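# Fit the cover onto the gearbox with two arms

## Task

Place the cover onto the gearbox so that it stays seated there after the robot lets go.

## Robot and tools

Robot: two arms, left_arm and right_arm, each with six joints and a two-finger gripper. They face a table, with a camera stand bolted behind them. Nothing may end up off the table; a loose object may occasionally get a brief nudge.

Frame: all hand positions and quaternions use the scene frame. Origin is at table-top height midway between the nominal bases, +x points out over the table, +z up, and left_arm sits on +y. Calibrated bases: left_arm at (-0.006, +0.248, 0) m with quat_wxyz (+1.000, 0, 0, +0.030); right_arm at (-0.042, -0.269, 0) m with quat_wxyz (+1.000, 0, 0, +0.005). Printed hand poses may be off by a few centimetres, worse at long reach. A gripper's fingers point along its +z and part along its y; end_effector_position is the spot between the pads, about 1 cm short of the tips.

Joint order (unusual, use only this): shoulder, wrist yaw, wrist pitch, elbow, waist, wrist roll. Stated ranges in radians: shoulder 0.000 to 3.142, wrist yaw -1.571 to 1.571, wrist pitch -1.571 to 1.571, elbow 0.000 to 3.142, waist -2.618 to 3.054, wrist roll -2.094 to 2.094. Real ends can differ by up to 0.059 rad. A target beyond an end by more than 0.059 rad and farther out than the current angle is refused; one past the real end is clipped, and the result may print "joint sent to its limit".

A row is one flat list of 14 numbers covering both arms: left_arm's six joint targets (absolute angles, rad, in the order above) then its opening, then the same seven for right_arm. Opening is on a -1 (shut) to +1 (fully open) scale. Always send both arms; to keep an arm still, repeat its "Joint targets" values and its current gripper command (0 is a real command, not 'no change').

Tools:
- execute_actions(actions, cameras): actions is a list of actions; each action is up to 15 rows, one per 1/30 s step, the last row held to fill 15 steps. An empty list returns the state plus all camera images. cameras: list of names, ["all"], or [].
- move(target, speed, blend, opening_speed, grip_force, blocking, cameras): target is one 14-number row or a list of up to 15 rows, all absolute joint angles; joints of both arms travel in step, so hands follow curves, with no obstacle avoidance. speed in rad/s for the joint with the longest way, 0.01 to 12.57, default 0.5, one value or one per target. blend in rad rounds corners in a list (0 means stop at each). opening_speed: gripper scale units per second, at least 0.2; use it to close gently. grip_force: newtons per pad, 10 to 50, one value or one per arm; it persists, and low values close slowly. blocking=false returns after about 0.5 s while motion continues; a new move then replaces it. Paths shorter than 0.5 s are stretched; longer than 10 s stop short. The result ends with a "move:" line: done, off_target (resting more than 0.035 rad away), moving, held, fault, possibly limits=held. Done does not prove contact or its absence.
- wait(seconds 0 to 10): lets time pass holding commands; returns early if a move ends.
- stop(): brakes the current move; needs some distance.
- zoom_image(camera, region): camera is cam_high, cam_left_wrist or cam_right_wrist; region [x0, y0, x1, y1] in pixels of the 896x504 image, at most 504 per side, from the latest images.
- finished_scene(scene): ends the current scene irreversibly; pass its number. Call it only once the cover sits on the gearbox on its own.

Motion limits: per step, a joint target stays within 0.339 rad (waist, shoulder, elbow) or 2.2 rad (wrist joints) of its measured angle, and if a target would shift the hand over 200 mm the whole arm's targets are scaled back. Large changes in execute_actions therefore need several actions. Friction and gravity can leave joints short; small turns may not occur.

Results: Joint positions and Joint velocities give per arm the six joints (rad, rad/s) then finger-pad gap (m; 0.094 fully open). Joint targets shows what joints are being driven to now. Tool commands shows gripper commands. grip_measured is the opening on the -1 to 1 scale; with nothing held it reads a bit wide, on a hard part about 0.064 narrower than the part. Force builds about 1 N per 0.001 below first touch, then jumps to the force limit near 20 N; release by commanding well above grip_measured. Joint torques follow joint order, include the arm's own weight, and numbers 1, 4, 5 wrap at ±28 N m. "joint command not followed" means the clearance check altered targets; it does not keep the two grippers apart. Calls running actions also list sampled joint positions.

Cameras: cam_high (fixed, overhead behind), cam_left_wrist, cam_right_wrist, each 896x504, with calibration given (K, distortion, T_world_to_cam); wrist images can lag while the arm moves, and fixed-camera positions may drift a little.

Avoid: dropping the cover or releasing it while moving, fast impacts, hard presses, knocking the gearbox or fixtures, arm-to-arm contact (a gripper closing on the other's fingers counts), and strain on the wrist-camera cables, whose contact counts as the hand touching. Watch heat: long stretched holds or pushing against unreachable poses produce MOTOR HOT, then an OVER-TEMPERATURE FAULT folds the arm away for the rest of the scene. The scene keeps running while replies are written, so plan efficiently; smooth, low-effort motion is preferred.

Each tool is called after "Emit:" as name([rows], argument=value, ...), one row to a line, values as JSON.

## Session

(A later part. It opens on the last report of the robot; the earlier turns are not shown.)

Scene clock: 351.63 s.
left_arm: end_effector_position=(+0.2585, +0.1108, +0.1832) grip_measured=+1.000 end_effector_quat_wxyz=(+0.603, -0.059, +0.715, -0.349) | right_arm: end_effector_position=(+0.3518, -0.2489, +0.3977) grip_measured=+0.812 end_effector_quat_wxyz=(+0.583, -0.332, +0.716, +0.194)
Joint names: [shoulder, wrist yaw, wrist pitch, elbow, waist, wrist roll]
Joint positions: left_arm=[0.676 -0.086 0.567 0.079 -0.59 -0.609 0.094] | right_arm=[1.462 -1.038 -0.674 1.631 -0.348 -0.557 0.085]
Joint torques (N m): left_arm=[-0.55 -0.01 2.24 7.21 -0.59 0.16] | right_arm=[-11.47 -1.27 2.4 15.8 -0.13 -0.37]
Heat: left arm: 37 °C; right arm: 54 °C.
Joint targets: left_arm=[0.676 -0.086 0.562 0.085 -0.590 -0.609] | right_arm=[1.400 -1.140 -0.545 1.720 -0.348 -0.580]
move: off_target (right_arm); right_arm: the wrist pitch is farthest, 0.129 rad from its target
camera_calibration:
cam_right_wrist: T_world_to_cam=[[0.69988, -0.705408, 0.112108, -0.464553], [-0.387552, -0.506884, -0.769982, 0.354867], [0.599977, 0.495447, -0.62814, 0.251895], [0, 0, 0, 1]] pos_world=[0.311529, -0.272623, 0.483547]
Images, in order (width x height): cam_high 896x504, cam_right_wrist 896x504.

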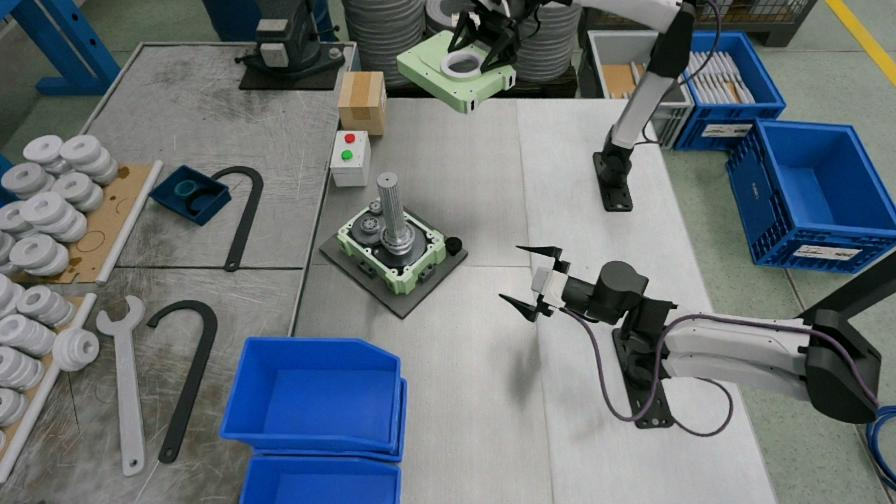

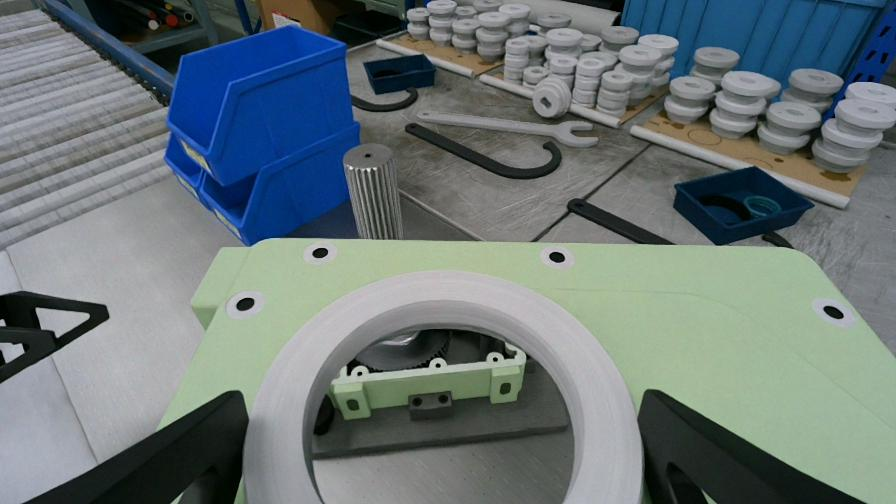

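Emit:
move(target=[0.676,-0.086,0.562,0.085,-0.590,-0.609,1.0,1.99,-0.72,-0.25,2.33,0.10,-0.25,0.4], speed=0.4, cameras=["cam_right_wrist","cam_high","cam_left_wrist"])

Scene clock: 359.13 s.
left_arm: end_effector_position=(+0.2585, +0.1108, +0.1832) grip_measured=+1.000 end_effector_quat_wxyz=(+0.603, -0.059, +0.715, -0.349) | right_arm: end_effector_position=(+0.5136, -0.0951, +0.3954) grip_measured=+0.812 end_effector_quat_wxyz=(+0.585, -0.328, +0.705, +0.233)
Joint names: [shoulder, wrist yaw, wrist pitch, elbow, waist, wrist roll]
Joint positions: left_arm=[0.676 -0.086 0.567 0.079 -0.59 -0.609 0.094] | right_arm=[2.043 -0.683 -0.451 2.222 0.104 -0.23 0.085]
Joint torques (N m): left_arm=[-0.59 -0.02 2.25 7.25 -0.59 0.17] | right_arm=[-16.24 -0.51 3.27 17.78 -0.66 -0.34]
Heat: left arm: 37 °C; right arm: 54 °C.
Joint targets: left_arm=[0.676 -0.086 0.562 0.085 -0.590 -0.609] | right_arm=[1.990 -0.720 -0.250 2.330 0.100 -0.250]
move: off_target (right_arm); right_arm: the wrist pitch is farthest, 0.201 rad from its target
camera_calibration:
cam_left_wrist: T_world_to_cam=[[-0.350083, -0.734925, 0.580799, 0.0629315], [-0.628237, -0.275698, -0.727536, 0.363846], [0.694809, -0.619578, -0.36519, 0.0470236], [0, 0, 0, 1]] pos_world=[0.217941, 0.175696, 0.245333]
cam_right_wrist: T_world_to_cam=[[0.733381, -0.67735, 0.0578671, -0.462088], [-0.373354, -0.472444, -0.798375, 0.500986], [0.568119, 0.563909, -0.599373, 0.0887126], [0, 0, 0, 1]] pos_world=[0.475533, -0.126333, 0.479887]

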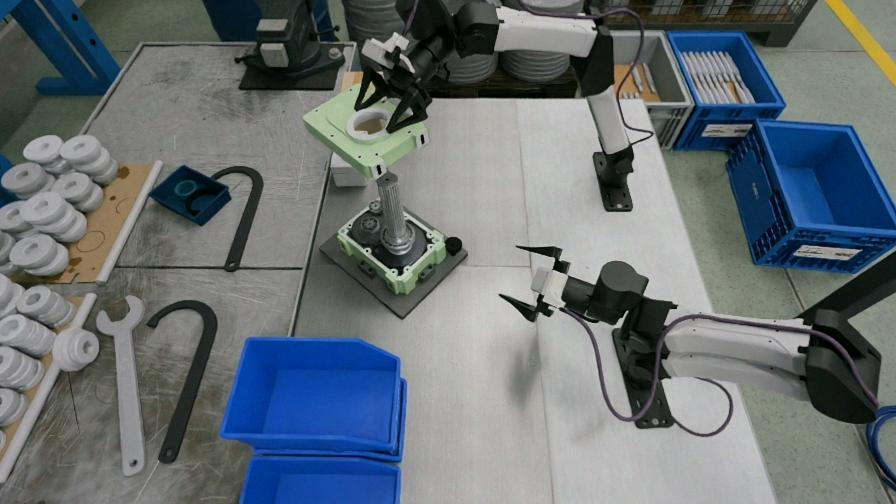

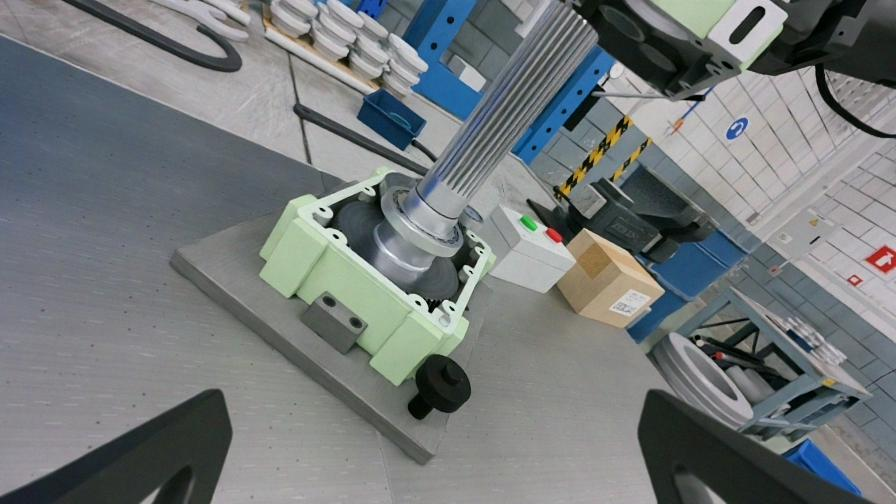

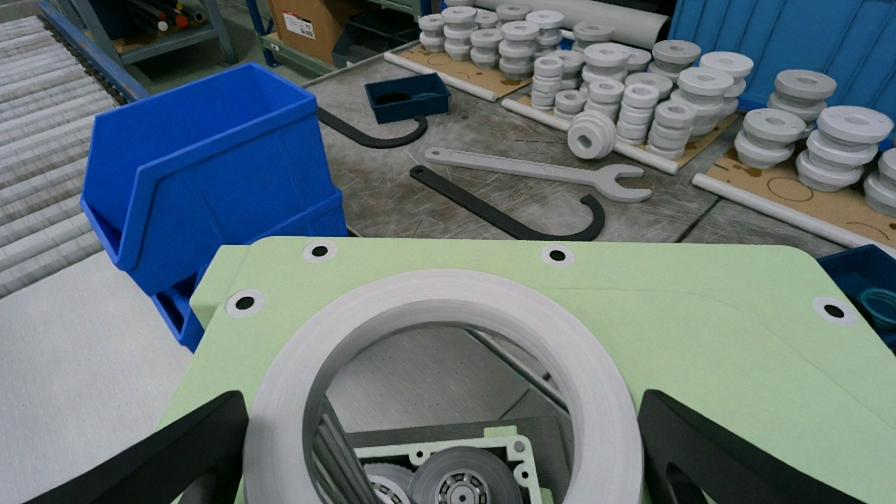

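Emit:
move(target=[0.676,-0.086,0.562,0.085,-0.590,-0.609,1.0,2.02,-0.72,-0.255,2.372,0.225,-0.25,0.4], speed=0.2, cameras=["cam_right_wrist","cam_high","cam_left_wrist"])

Emit:
zoom_image(camera="cam_right_wrist", region=[200, 252, 700, 504])

Emit:
zoom_image(camera="cam_high", region=[300, 80, 500, 340])

Scene clock: 376.93 s.
left_arm: end_effector_position=(+0.2585, +0.1108, +0.1832) grip_measured=+1.000 end_effector_quat_wxyz=(+0.603, -0.059, +0.715, -0.349) | right_arm: end_effector_position=(+0.4922, -0.0263, +0.4002) grip_measured=+0.812 end_effector_quat_wxyz=(+0.576, -0.371, +0.678, +0.267)
Joint names: [shoulder, wrist yaw, wrist pitch, elbow, waist, wrist roll]
Joint positions: left_arm=[0.676 -0.086 0.567 0.079 -0.59 -0.609 0.094] | right_arm=[2.065 -0.68 -0.451 2.263 0.23 -0.228 0.085]
Joint torques (N m): left_arm=[-0.62 -0.02 2.24 7.25 -0.66 0.15] | right_arm=[-15.72 -0.53 3.23 17.95 -0.44 -0.35]
Heat: left arm: 38 °C; right arm: 62 °C.
Joint targets: left_arm=[0.676 -0.086 0.562 0.085 -0.590 -0.609] | right_arm=[2.020 -0.720 -0.255 2.372 0.225 -0.250]
move: off_target (right_arm); right_arm: the wrist pitch is farthest, 0.196 rad from its target
camera_calibration:
cam_left_wrist: T_world_to_cam=[[-0.350083, -0.734925, 0.580799, 0.0629315], [-0.628237, -0.275698, -0.727536, 0.363846], [0.694809, -0.619578, -0.36519, 0.0470236], [0, 0, 0, 1]] pos_world=[0.217941, 0.175696, 0.245333]
cam_right_wrist: T_world_to_cam=[[0.809274, -0.583399, 0.0687057, -0.439244], [-0.29995, -0.510954, -0.805578, 0.495113], [0.505079, 0.631325, -0.588493, 0.0933525], [0, 0, 0, 1]] pos_world=[0.456828, -0.0622103, 0.483968]

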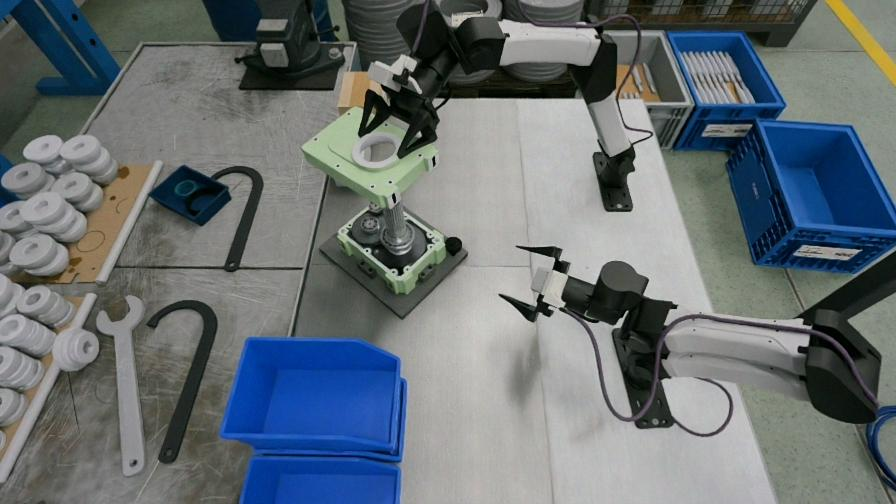

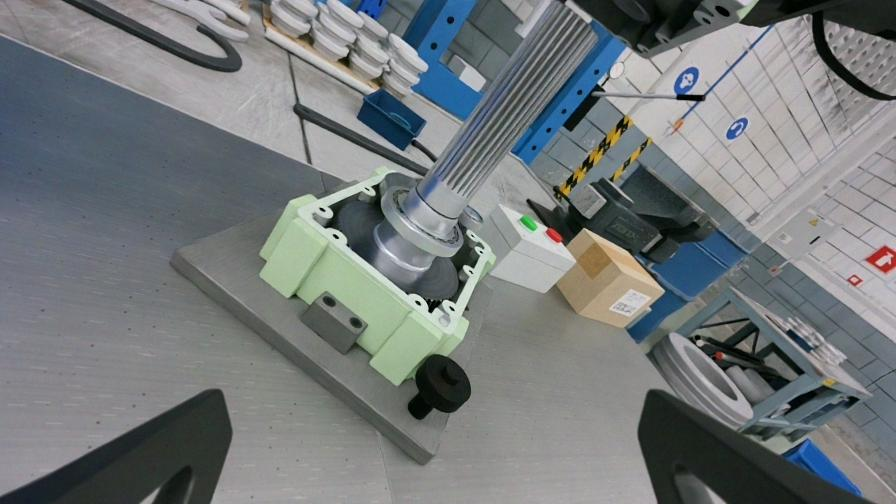

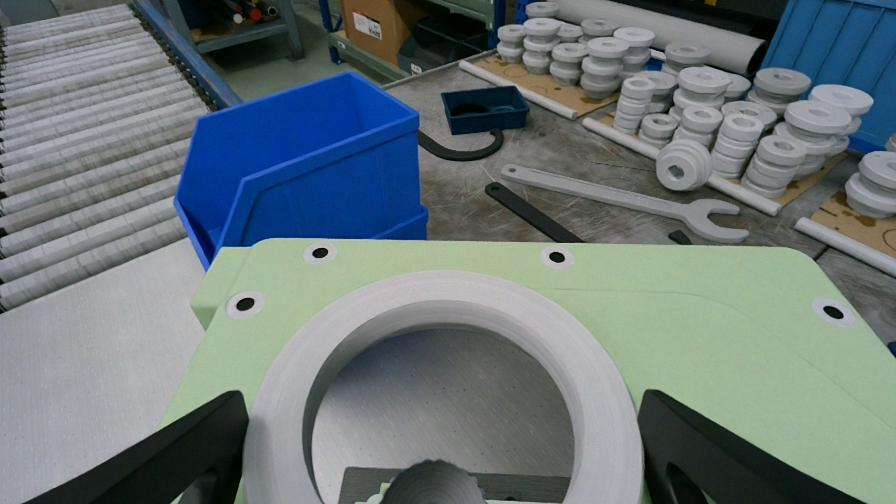

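Scaled by 1.008 from the camera's 896x504 image, which has a finer 1280x720 frame.

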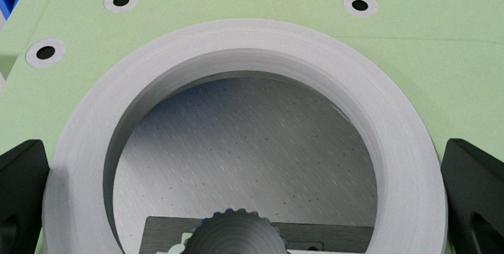

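Scaled by 1.938 from the camera's 896x504 image, which has a finer 1280x720 frame.

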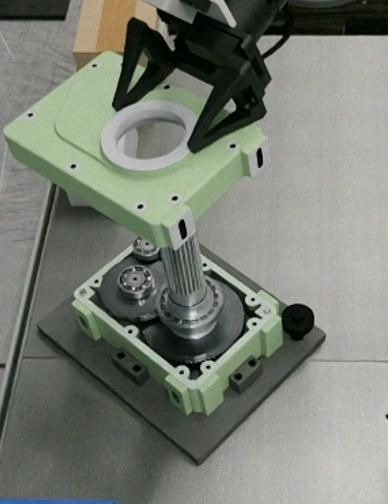

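Emit:
move(target=[0.676,-0.086,0.562,0.085,-0.590,-0.609,1.0,2.04,-0.68,-0.255,2.402,0.249,-0.25,0.4], speed=0.2, cameras=["cam_right_wrist"])

Emit:
zoom_image(camera="cam_right_wrist", region=[200, 252, 700, 504])

Scene clock: 395.23 s.
left_arm: end_effector_position=(+0.2585, +0.1108, +0.1832) grip_measured=+1.000 end_effector_quat_wxyz=(+0.603, -0.059, +0.715, -0.349) | right_arm: end_effector_position=(+0.4965, -0.0205, +0.4012) grip_measured=+0.812 end_effector_quat_wxyz=(+0.580, -0.369, +0.678, +0.259)
Joint names: [shoulder, wrist yaw, wrist pitch, elbow, waist, wrist roll]
Joint positions: left_arm=[0.676 -0.086 0.567 0.079 -0.59 -0.609 0.094] | right_arm=[2.086 -0.65 -0.451 2.293 0.244 -0.228 0.085]
Joint torques (N m): left_arm=[-0.57 -0.03 2.24 7.24 -0.61 0.16] | right_arm=[-15.92 -0.45 3.24 17.87 0.25 -0.35]
Heat: left arm: 38 °C; right arm: 70 °C.
Joint targets: left_arm=[0.676 -0.086 0.562 0.085 -0.590 -0.609] | right_arm=[2.040 -0.680 -0.255 2.402 0.249 -0.250]
move: off_target (right_arm); right_arm: the wrist pitch is farthest, 0.196 rad from its target
camera_calibration:
cam_right_wrist: T_world_to_cam=[[0.800147, -0.594409, 0.08027, -0.439822], [-0.298178, -0.510314, -0.806641, 0.499654], [0.520437, 0.621496, -0.585566, 0.0790641], [0, 0, 0, 1]] pos_world=[0.45976, -0.0555917, 0.484643]
Images, in order (width x height): cam_right_wrist 896x504.

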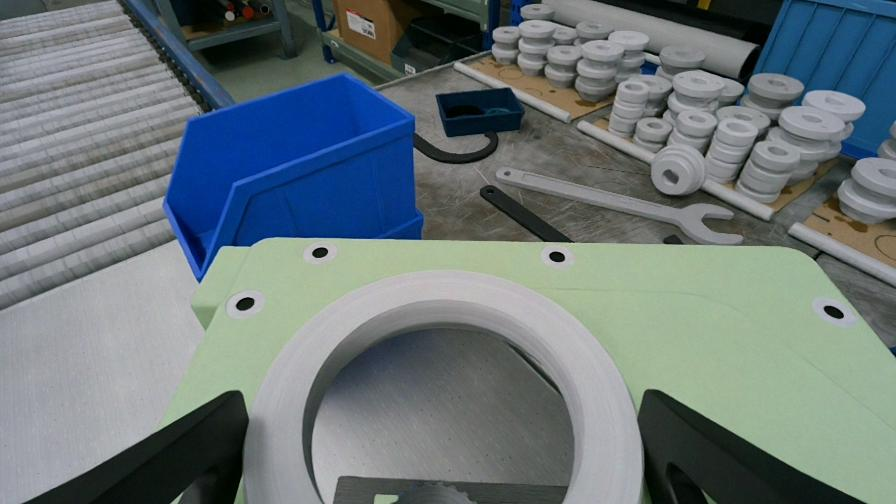

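Scaled by 1.008 from the camera's 896x504 image, which has a finer 1280x720 frame.

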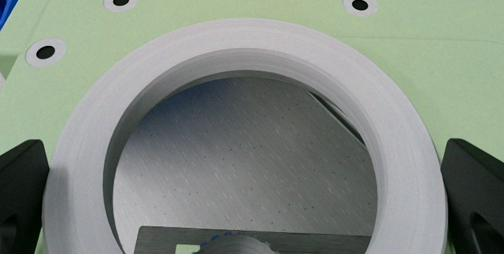

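Emit:
move([
  [0.676,-0.086,0.562,0.085,-0.590,-0.609,1.0,1.935,-0.69,0.17,1.845,0.252,-0.25,0.4],
  [0.676,-0.086,0.562,0.085,-0.590,-0.609,1.0,1.97,-0.69,0.44,1.585,0.252,-0.25,0.4],
], speed=0.35, blend=0.04, cameras=["cam_right_wrist","cam_high","cam_left_wrist"])

Emit:
zoom_image(camera="cam_right_wrist", region=[200, 252, 700, 504])

Emit:
zoom_image(camera="cam_left_wrist", region=[150, 50, 650, 480])

Scene clock: 405.60 s.
left_arm: end_effector_position=(+0.2585, +0.1108, +0.1832) grip_measured=+1.000 end_effector_quat_wxyz=(+0.603, -0.059, +0.715, -0.349) | right_arm: end_effector_position=(+0.4961, -0.0194, +0.3497) grip_measured=+0.812 end_effector_quat_wxyz=(+0.696, -0.378, +0.563, +0.236)
Joint names: [shoulder, wrist yaw, wrist pitch, elbow, waist, wrist roll]
Joint positions: left_arm=[0.676 -0.086 0.567 0.079 -0.59 -0.609 0.094] | right_arm=[1.97 -0.663 0.454 1.618 0.243 -0.202 0.085]
Joint torques (N m): left_arm=[-0.58 -0.01 2.25 7.24 -0.57 0.16] | right_arm=[-11.38 -0.28 1.31 5.26 0.68 -0.65]
Heat: left arm: 38 °C; right arm: 66 °C.
Joint targets: left_arm=[0.676 -0.086 0.562 0.085 -0.590 -0.609] | right_arm=[1.970 -0.690 0.440 1.585 0.252 -0.250]
move: off_target (right_arm); right_arm: the wrist roll is farthest, 0.048 rad from its target
camera_calibration:
cam_left_wrist: T_world_to_cam=[[-0.350083, -0.734925, 0.580799, 0.0629315], [-0.628237, -0.275698, -0.727536, 0.363846], [0.694809, -0.619578, -0.36519, 0.0470236], [0, 0, 0, 1]] pos_world=[0.217941, 0.175696, 0.245333]
cam_right_wrist: T_world_to_cam=[[0.752182, -0.604111, 0.263196, -0.475087], [-0.0226996, -0.422931, -0.905877, 0.358307], [0.658564, 0.675411, -0.331834, -0.107715], [0, 0, 0, 1]] pos_world=[0.436422, -0.062714, 0.41388]

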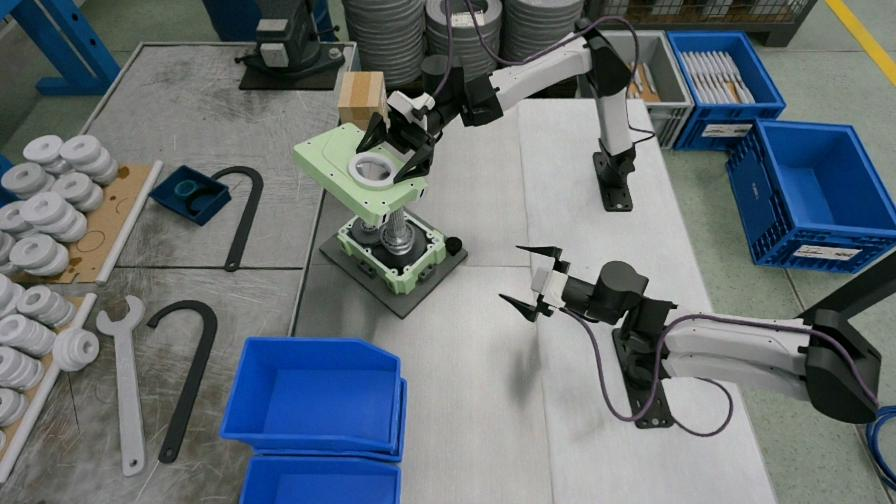

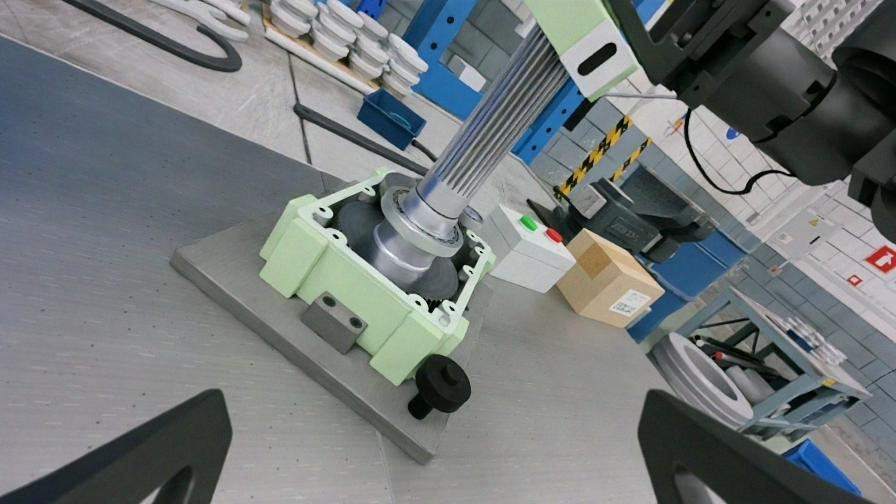

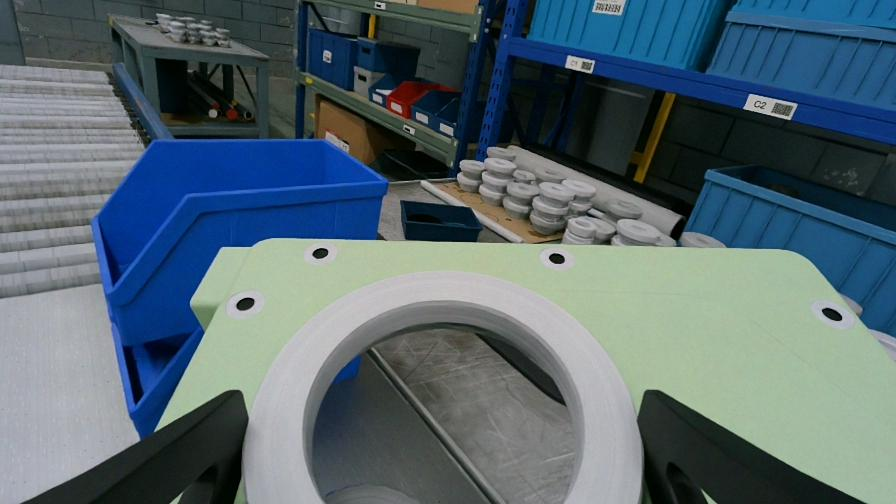

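Scaled by 1.008 from the camera's 896x504 image, which has a finer 1280x720 frame.

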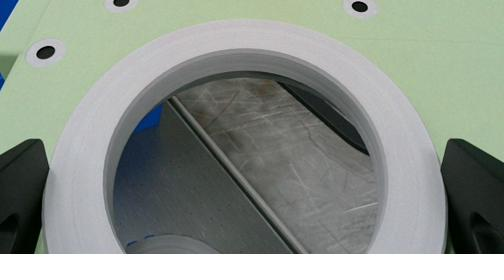

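Scaled by 1.008 from the camera's 896x504 image, which has a finer 1280x720 frame.

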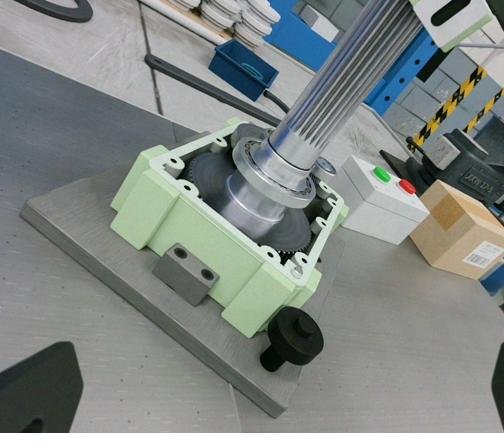

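Emit:
move([
  [0.676,-0.086,0.562,0.085,-0.590,-0.609,1.0,1.93,-0.68,-0.1,2.1,0.245,-0.25,0.4],
  [0.676,-0.086,0.562,0.085,-0.590,-0.609,1.0,2.03,-0.68,-0.255,2.40,0.235,-0.25,0.4],
], speed=0.5, blend=0.05, cameras=["cam_right_wrist"])

Emit:
zoom_image(camera="cam_right_wrist", region=[200, 252, 700, 504])

Scene clock: 424.80 s.
left_arm: end_effector_position=(+0.2585, +0.1108, +0.1832) grip_measured=+1.000 end_effector_quat_wxyz=(+0.603, -0.059, +0.715, -0.349) | right_arm: end_effector_position=(+0.4947, -0.0222, +0.4077) grip_measured=+0.812 end_effector_quat_wxyz=(+0.585, -0.363, +0.677, +0.260)
Joint names: [shoulder, wrist yaw, wrist pitch, elbow, waist, wrist roll]
Joint positions: left_arm=[0.676 -0.086 0.567 0.079 -0.59 -0.609 0.094] | right_arm=[2.075 -0.646 -0.444 2.291 0.243 -0.213 0.085]
Joint torques (N m): left_arm=[-0.58 -0.03 2.26 7.23 -0.57 0.15] | right_arm=[-15.76 -0.46 3.19 17.84 -0.96 -0.53]
Heat: left arm: 38 °C; right arm: 59 °C.
Joint targets: left_arm=[0.676 -0.086 0.562 0.085 -0.590 -0.609] | right_arm=[2.030 -0.680 -0.255 2.400 0.235 -0.250]
move: off_target (right_arm); right_arm: the wrist pitch is farthest, 0.189 rad from its target
camera_calibration:
cam_right_wrist: T_world_to_cam=[[0.795335, -0.60132, 0.076525, -0.436174], [-0.298679, -0.498606, -0.813746, 0.506974], [0.527478, 0.624345, -0.576161, 0.0776359], [0, 0, 0, 1]] pos_world=[0.457376, -0.0579714, 0.490657]
Images, in order (width x height): cam_right_wrist 896x504.

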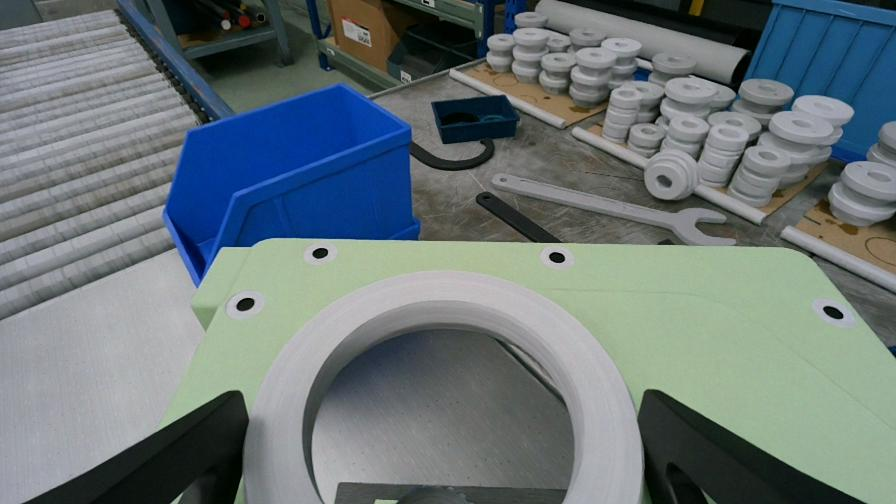

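Scaled by 1.008 from the camera's 896x504 image, which has a finer 1280x720 frame.

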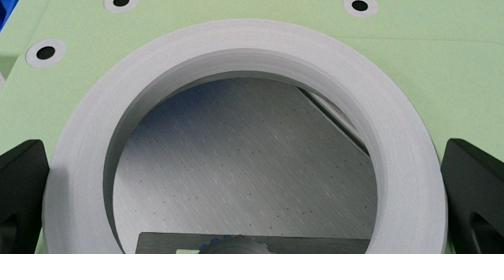

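Emit:
move(target=[0.676,-0.086,0.562,0.085,-0.590,-0.609,1.0,1.97,-0.68,-0.225,2.285,0.232,-0.25,0.4], speed=0.3, cameras=["cam_right_wrist"])

Emit:
zoom_image(camera="cam_right_wrist", region=[200, 252, 700, 504])

Scene clock: 436.00 s.
left_arm: end_effector_position=(+0.2585, +0.1108, +0.1832) grip_measured=+1.000 end_effector_quat_wxyz=(+0.603, -0.059, +0.715, -0.349) | right_arm: end_effector_position=(+0.4989, -0.0239, +0.3937) grip_measured=+0.812 end_effector_quat_wxyz=(+0.577, -0.361, +0.685, +0.261)
Joint names: [shoulder, wrist yaw, wrist pitch, elbow, waist, wrist roll]
Joint positions: left_arm=[0.676 -0.086 0.567 0.079 -0.59 -0.609 0.094] | right_arm=[2.075 -0.646 -0.427 2.251 0.239 -0.214 0.085]
Joint torques (N m): left_arm=[-0.62 -0.03 2.25 7.24 -0.61 0.15] | right_arm=[-21.18 -0.47 3.3 10.99 -0.8 -0.53]
Heat: left arm: 38 °C; right arm: 65 °C.
Joint targets: left_arm=[0.676 -0.086 0.562 0.085 -0.590 -0.609] | right_arm=[1.970 -0.680 -0.225 2.285 0.232 -0.250]
move: off_target (right_arm); right_arm: the wrist pitch is farthest, 0.202 rad from its target
camera_calibration:
cam_right_wrist: T_world_to_cam=[[0.793922, -0.604793, 0.0625545, -0.433324], [-0.319096, -0.502024, -0.803834, 0.502117], [0.517557, 0.618221, -0.591555, 0.0793757], [0, 0, 0, 1]] pos_world=[0.463168, -0.0590683, 0.47768]
Images, in order (width x height): cam_right_wrist 896x504.

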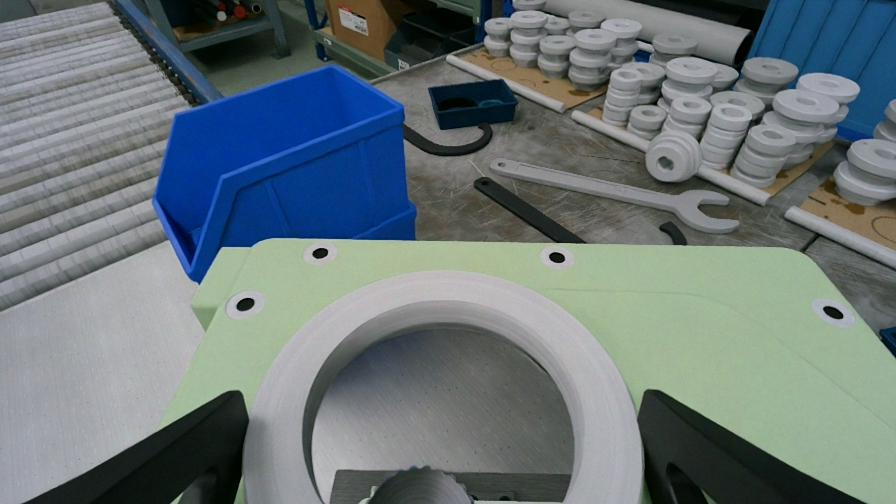

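Scaled by 1.008 from the camera's 896x504 image, which has a finer 1280x720 frame.

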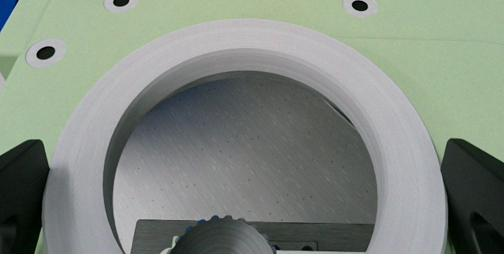

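Emit:
move(target=[0.676,-0.086,0.562,0.085,-0.590,-0.609,1.0,1.94,-0.68,-0.22,2.30,0.240,-0.25,0.4], speed=0.3, cameras=["cam_right_wrist"])

Emit:
zoom_image(camera="cam_right_wrist", region=[200, 252, 700, 504])

Scene clock: 448.73 s.
left_arm: end_effector_position=(+0.2585, +0.1108, +0.1832) grip_measured=+1.000 end_effector_quat_wxyz=(+0.603, -0.059, +0.715, -0.349) | right_arm: end_effector_position=(+0.4990, -0.0241, +0.3938) grip_measured=+0.812 end_effector_quat_wxyz=(+0.577, -0.361, +0.685, +0.260)
Joint names: [shoulder, wrist yaw, wrist pitch, elbow, waist, wrist roll]
Joint positions: left_arm=[0.676 -0.086 0.567 0.079 -0.59 -0.609 0.094] | right_arm=[2.075 -0.646 -0.427 2.251 0.238 -0.214 0.085]
Joint torques (N m): left_arm=[-0.58 -0.03 2.24 7.24 -0.65 0.17] | right_arm=[-23.84 -0.48 3.35 12.37 0.01 -0.53]
Heat: left arm: 38 °C; right arm: 68 °C.
Joint targets: left_arm=[0.676 -0.086 0.562 0.085 -0.590 -0.609] | right_arm=[1.940 -0.680 -0.220 2.300 0.240 -0.250]
move: off_target (right_arm); right_arm: the wrist pitch is farthest, 0.207 rad from its target
camera_calibration:
cam_right_wrist: T_world_to_cam=[[0.793702, -0.605062, 0.0627512, -0.433472], [-0.318968, -0.501799, -0.804026, 0.502145], [0.517974, 0.618141, -0.591274, 0.0790526], [0, 0, 0, 1]] pos_world=[0.463269, -0.0591677, 0.47768]
Images, in order (width x height): cam_right_wrist 896x504.

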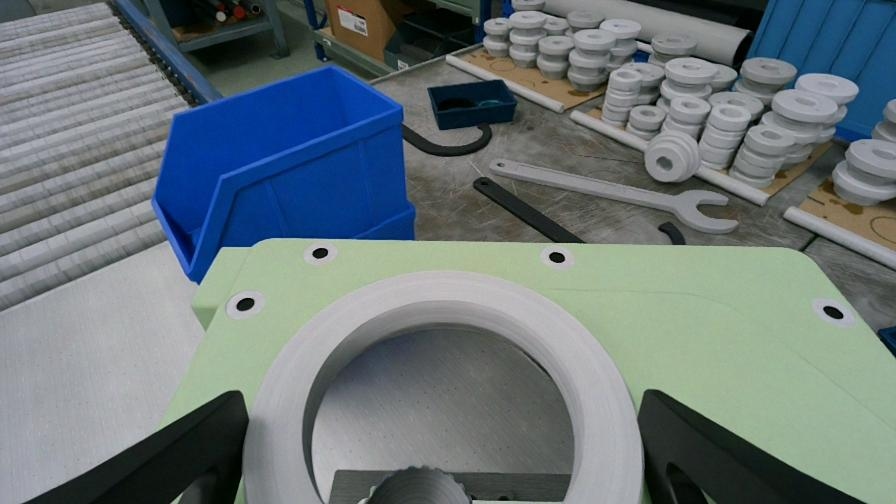

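Scaled by 1.008 from the camera's 896x504 image, which has a finer 1280x720 frame.

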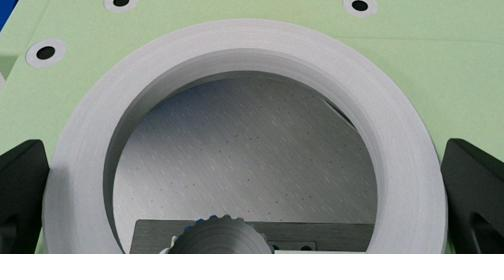

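Emit:
move([
  [0.676,-0.086,0.562,0.085,-0.590,-0.609,1.0,1.89,-0.68,-0.22,2.30,0.240,-0.25,0.4],
  [0.676,-0.086,0.562,0.085,-0.590,-0.609,1.0,1.96,-0.68,-0.22,2.28,0.240,-0.25,0.4],
], speed=0.5, blend=0.01, cameras=["cam_right_wrist"])

Emit:
zoom_image(camera="cam_right_wrist", region=[200, 252, 700, 504])

Scene clock: 455.23 s.
left_arm: end_effector_position=(+0.2585, +0.1108, +0.1832) grip_measured=+1.000 end_effector_quat_wxyz=(+0.603, -0.059, +0.715, -0.349) | right_arm: end_effector_position=(+0.4874, -0.0273, +0.4195) grip_measured=+0.812 end_effector_quat_wxyz=(+0.597, -0.363, +0.669, +0.255)
Joint names: [shoulder, wrist yaw, wrist pitch, elbow, waist, wrist roll]
Joint positions: left_arm=[0.676 -0.086 0.567 0.079 -0.59 -0.609 0.094] | right_arm=[2.032 -0.644 -0.419 2.251 0.238 -0.215 0.085]
Joint torques (N m): left_arm=[-0.61 -0.03 2.24 7.19 -0.57 0.16] | right_arm=[-17.76 -0.49 3.23 10.36 0.02 -0.51]
Heat: left arm: 38 °C; right arm: 75 °C. Fold the right arm in close to its base, or ease its load, before you think long.
Joint targets: left_arm=[0.676 -0.086 0.562 0.085 -0.590 -0.609] | right_arm=[1.960 -0.680 -0.220 2.280 0.240 -0.250]
MOTOR HOT: the shoulder of the right arm reports 75 °C; the controller's stop level is 90 °C. To cool a motor, set the load down, stop pushing, or move to a pose that needs little force.
move: off_target (right_arm); right_arm: the wrist pitch is farthest, 0.199 rad from its target
camera_calibration:
cam_right_wrist: T_world_to_cam=[[0.788656, -0.60731, 0.0959027, -0.439328], [-0.278598, -0.492035, -0.824794, 0.506846], [0.548093, 0.62376, -0.557241, 0.0734816], [0, 0, 0, 1]] pos_world=[0.44741, -0.0632567, 0.501123]
Images, in order (width x height): cam_right_wrist 896x504.

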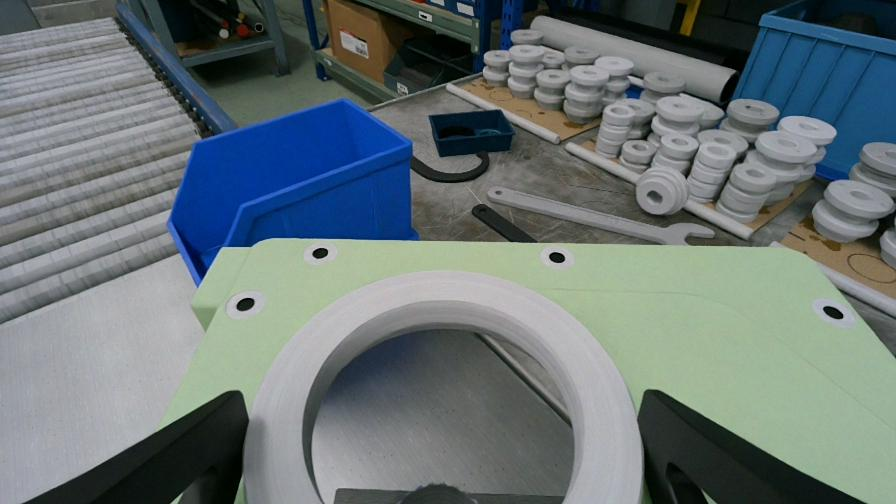

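Scaled by 1.008 from the camera's 896x504 image, which has a finer 1280x720 frame.

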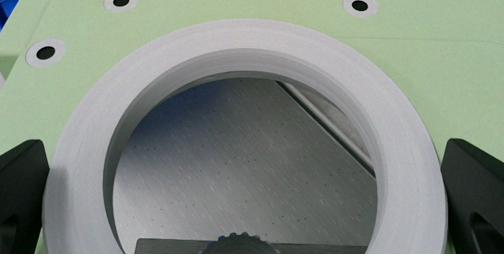

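Emit:
move(target=[0.676,-0.086,0.562,0.085,-0.590,-0.609,1.0,1.30,-1.14,-0.745,1.82,-0.10,-0.58,0.4], speed=0.6)

Scene clock: 464.67 s.
left_arm: end_effector_position=(+0.2585, +0.1108, +0.1832) grip_measured=+1.000 end_effector_quat_wxyz=(+0.603, -0.059, +0.715, -0.349) | right_arm: end_effector_position=(+0.2736, -0.1453, +0.4636) grip_measured=+0.812 end_effector_quat_wxyz=(+0.573, -0.425, +0.652, +0.256)
Joint names: [shoulder, wrist yaw, wrist pitch, elbow, waist, wrist roll]
Joint positions: left_arm=[0.676 -0.086 0.567 0.079 -0.59 -0.609 0.094] | right_arm=[1.351 -1.043 -0.883 1.8 -0.096 -0.538 0.085]
Joint torques (N m): left_arm=[-0.58 -0.03 2.24 7.24 -0.59 0.15] | right_arm=[-8.64 -1.18 2.5 8.38 -0.54 -0.56]
Heat: left arm: 38 °C; right arm: 73 °C. Fold the right arm in close to its base, or ease its load, before you think long.
Joint targets: left_arm=[0.676 -0.086 0.562 0.085 -0.590 -0.609] | right_arm=[1.300 -1.140 -0.745 1.820 -0.100 -0.580]
MOTOR HOT: still on. The shoulder of the right arm reports 73 °C.
move: off_target (right_arm); right_arm: the wrist pitch is farthest, 0.138 rad from its target

Emit:
wait(seconds=8)

Emit:
move(target=[0.676,-0.086,0.562,0.085,-0.590,-0.609,1.0,1.982,-0.69,-0.224,2.315,0.236,-0.257,0.4], speed=0.5, cameras=["cam_right_wrist"])

Emit:
zoom_image(camera="cam_right_wrist", region=[200, 252, 700, 504])

Scene clock: 494.30 s.
left_arm: end_effector_position=(+0.2585, +0.1108, +0.1832) grip_measured=+1.000 end_effector_quat_wxyz=(+0.603, -0.059, +0.715, -0.349) | right_arm: end_effector_position=(+0.2736, -0.1453, +0.4635) grip_measured=+0.812 end_effector_quat_wxyz=(+0.573, -0.425, +0.652, +0.256)
Joint names: [shoulder, wrist yaw, wrist pitch, elbow, waist, wrist roll]
Joint positions: left_arm=[0.676 -0.086 0.567 0.079 -0.59 -0.609 0.094] | right_arm=[1.351 -1.043 -0.884 1.8 -0.096 -0.539 0.085]
Joint torques (N m): left_arm=[-0.55 -0.03 2.25 7.21 -0.59 0.17] | right_arm=[-8.62 -1.19 2.51 8.4 -0.54 -0.58]
Heat: left arm: 39 °C; right arm: 56 °C.
Joint targets: left_arm=[0.676 -0.086 0.562 0.085 -0.590 -0.609] | right_arm=[1.300 -1.140 -0.745 1.820 -0.100 -0.580]
Tool commands: left_gripper/opening=+1.0 right_gripper/opening=+0.4
MOTOR HOT: cleared for the motors of the right arm.
wait: 8.00 s; at rest from the start

Scene clock: 496.43 s.
left_arm: end_effector_position=(+0.2585, +0.1108, +0.1832) grip_measured=+1.000 end_effector_quat_wxyz=(+0.603, -0.059, +0.715, -0.349) | right_arm: end_effector_position=(+0.4911, -0.0253, +0.3938) grip_measured=+0.812 end_effector_quat_wxyz=(+0.576, -0.370, +0.682, +0.258)
Joint names: [shoulder, wrist yaw, wrist pitch, elbow, waist, wrist roll]
Joint positions: left_arm=[0.676 -0.086 0.567 0.079 -0.59 -0.609 0.094] | right_arm=[2.042 -0.655 -0.426 2.208 0.238 -0.236 0.085]
Joint torques (N m): left_arm=[-0.61 -0.03 2.24 7.19 -0.62 0.17] | right_arm=[-16.92 -0.49 3.29 17.78 -0.25 -0.35]
Heat: left arm: 39 °C; right arm: 58 °C.
Joint targets: left_arm=[0.676 -0.086 0.562 0.085 -0.590 -0.609] | right_arm=[1.982 -0.690 -0.224 2.315 0.236 -0.257]
move: off_target (right_arm); right_arm: the wrist pitch is farthest, 0.202 rad from its target
camera_calibration:
cam_right_wrist: T_world_to_cam=[[0.800663, -0.594122, 0.0771818, -0.43678], [-0.306194, -0.516523, -0.799656, 0.490722], [0.514959, 0.616623, -0.595478, 0.0870304], [0, 0, 0, 1]] pos_world=[0.455153, -0.059697, 0.477945]
Images, in order (width x height): cam_right_wrist 896x504.

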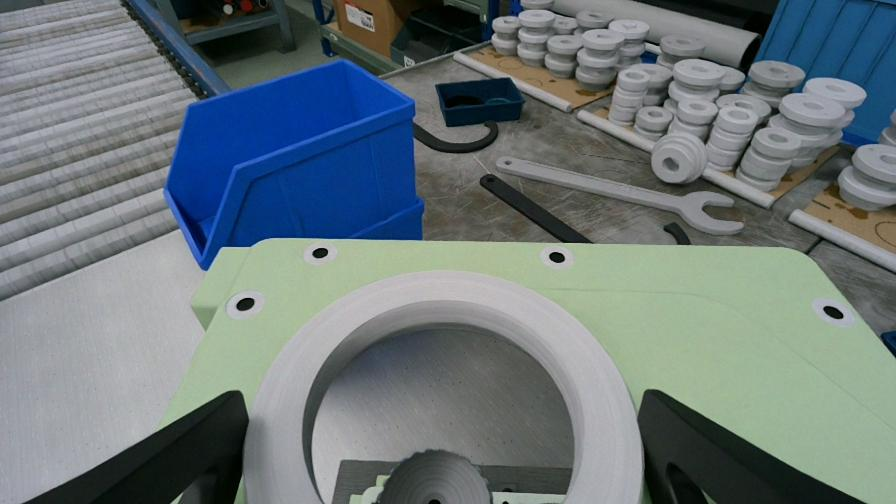

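Scaled by 1.008 from the camera's 896x504 image, which has a finer 1280x720 frame.

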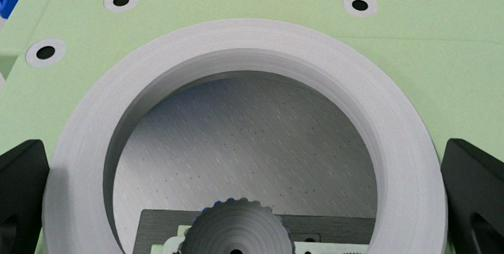

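Emit:
move(target=[0.676,-0.086,0.562,0.085,-0.590,-0.609,1.0,1.91,-0.695,0.155,1.79,0.238,-0.257,0.4], speed=0.4, cameras=["cam_right_wrist","cam_high"])

Emit:
zoom_image(camera="cam_right_wrist", region=[200, 252, 700, 504])

Scene clock: 503.70 s.
left_arm: end_effector_position=(+0.2585, +0.1108, +0.1832) grip_measured=+1.000 end_effector_quat_wxyz=(+0.603, -0.059, +0.715, -0.349) | right_arm: end_effector_position=(+0.5005, -0.0215, +0.3346) grip_measured=+0.811 end_effector_quat_wxyz=(+0.613, -0.374, +0.648, +0.255)
Joint names: [shoulder, wrist yaw, wrist pitch, elbow, waist, wrist roll]
Joint positions: left_arm=[0.676 -0.086 0.567 0.079 -0.59 -0.609 0.094] | right_arm=[1.985 -0.666 0.044 1.789 0.237 -0.223 0.085]
Joint torques (N m): left_arm=[-0.57 -0.02 2.25 7.21 -0.62 0.15] | right_arm=[-18.17 -0.39 2.52 8.49 -0.09 -0.48]
Heat: left arm: 39 °C; right arm: 64 °C.
Joint targets: left_arm=[0.676 -0.086 0.562 0.085 -0.590 -0.609] | right_arm=[1.910 -0.695 0.155 1.790 0.238 -0.257]
move: off_target (right_arm); right_arm: the wrist pitch is farthest, 0.111 rad from its target
camera_calibration:
cam_right_wrist: T_world_to_cam=[[0.796064, -0.590841, 0.131104, -0.45315], [-0.224252, -0.48917, -0.842867, 0.422173], [0.562132, 0.641576, -0.521908, -0.00303023], [0, 0, 0, 1]] pos_world=[0.457113, -0.0592816, 0.413663]
Images, in order (width x height): cam_high 896x504, cam_right_wrist 896x504.

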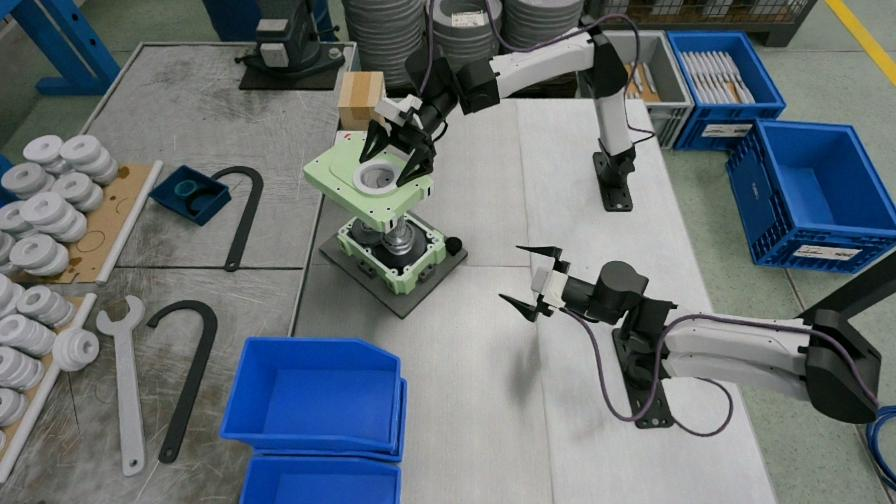

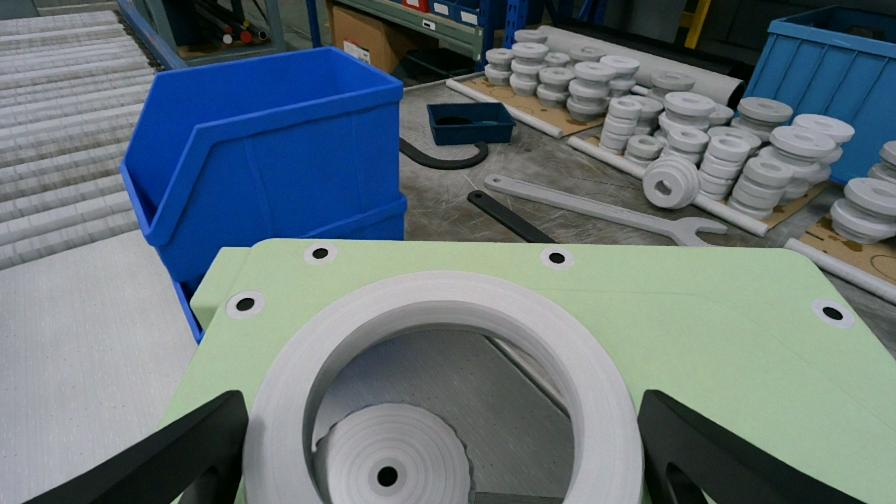

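Scaled by 1.008 from the camera's 896x504 image, which has a finer 1280x720 frame.

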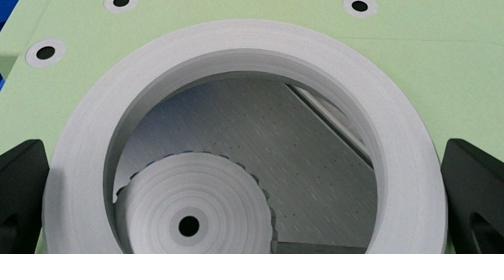

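Emit:
move(target=[0.676,-0.086,0.562,0.085,-0.590,-0.609,1.0,1.855,-0.695,0.06,1.86,0.242,-0.257,0.4], speed=0.3, cameras=["cam_right_wrist"])

Emit:
zoom_image(camera="cam_right_wrist", region=[200, 252, 700, 504])

Scene clock: 518.07 s.
left_arm: end_effector_position=(+0.2585, +0.1108, +0.1832) grip_measured=+1.000 end_effector_quat_wxyz=(+0.603, -0.059, +0.715, -0.349) | right_arm: end_effector_position=(+0.4899, -0.0251, +0.3103) grip_measured=+0.811 end_effector_quat_wxyz=(+0.558, -0.365, +0.696, +0.267)
Joint names: [shoulder, wrist yaw, wrist pitch, elbow, waist, wrist roll]
Joint positions: left_arm=[0.676 -0.086 0.567 0.079 -0.59 -0.609 0.094] | right_arm=[1.966 -0.659 -0.125 1.789 0.237 -0.225 0.085]
Joint torques (N m): left_arm=[-0.58 -0.02 2.26 7.2 -0.58 0.15] | right_arm=[-21.27 -0.53 3.13 14.93 0.38 -0.47]
Heat: left arm: 39 °C; right arm: 64 °C.
Joint targets: left_arm=[0.676 -0.086 0.562 0.085 -0.590 -0.609] | right_arm=[1.855 -0.695 0.060 1.860 0.242 -0.257]
move: off_target (right_arm); right_arm: the wrist pitch is farthest, 0.185 rad from its target
camera_calibration:
cam_right_wrist: T_world_to_cam=[[0.804474, -0.5927, 0.0390872, -0.419236], [-0.344313, -0.518935, -0.782403, 0.436911], [0.484014, 0.615965, -0.621544, 0.0611217], [0, 0, 0, 1]] pos_world=[0.458115, -0.0594012, 0.396218]
Images, in order (width x height): cam_right_wrist 896x504.

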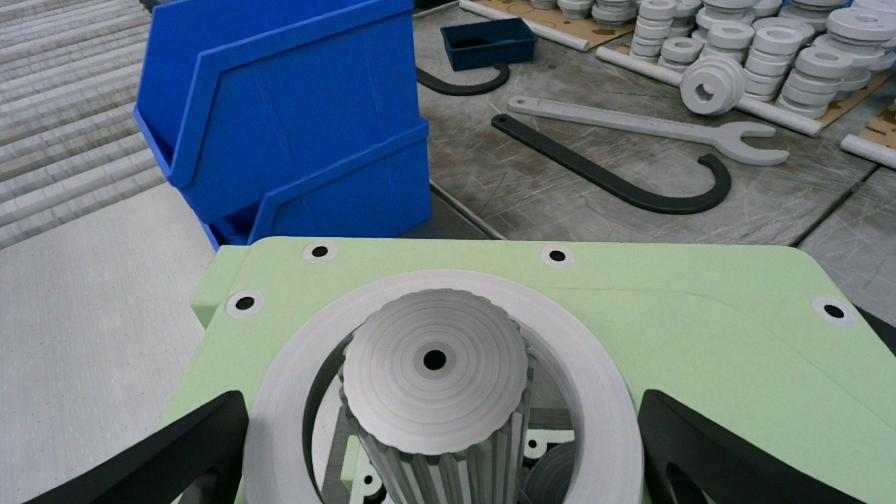

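Scaled by 1.008 from the camera's 896x504 image, which has a finer 1280x720 frame.

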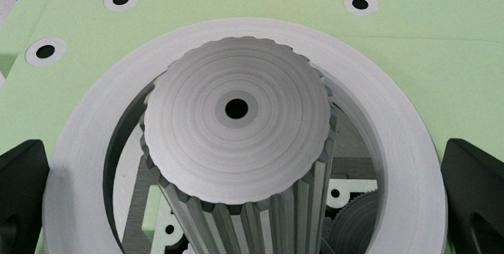

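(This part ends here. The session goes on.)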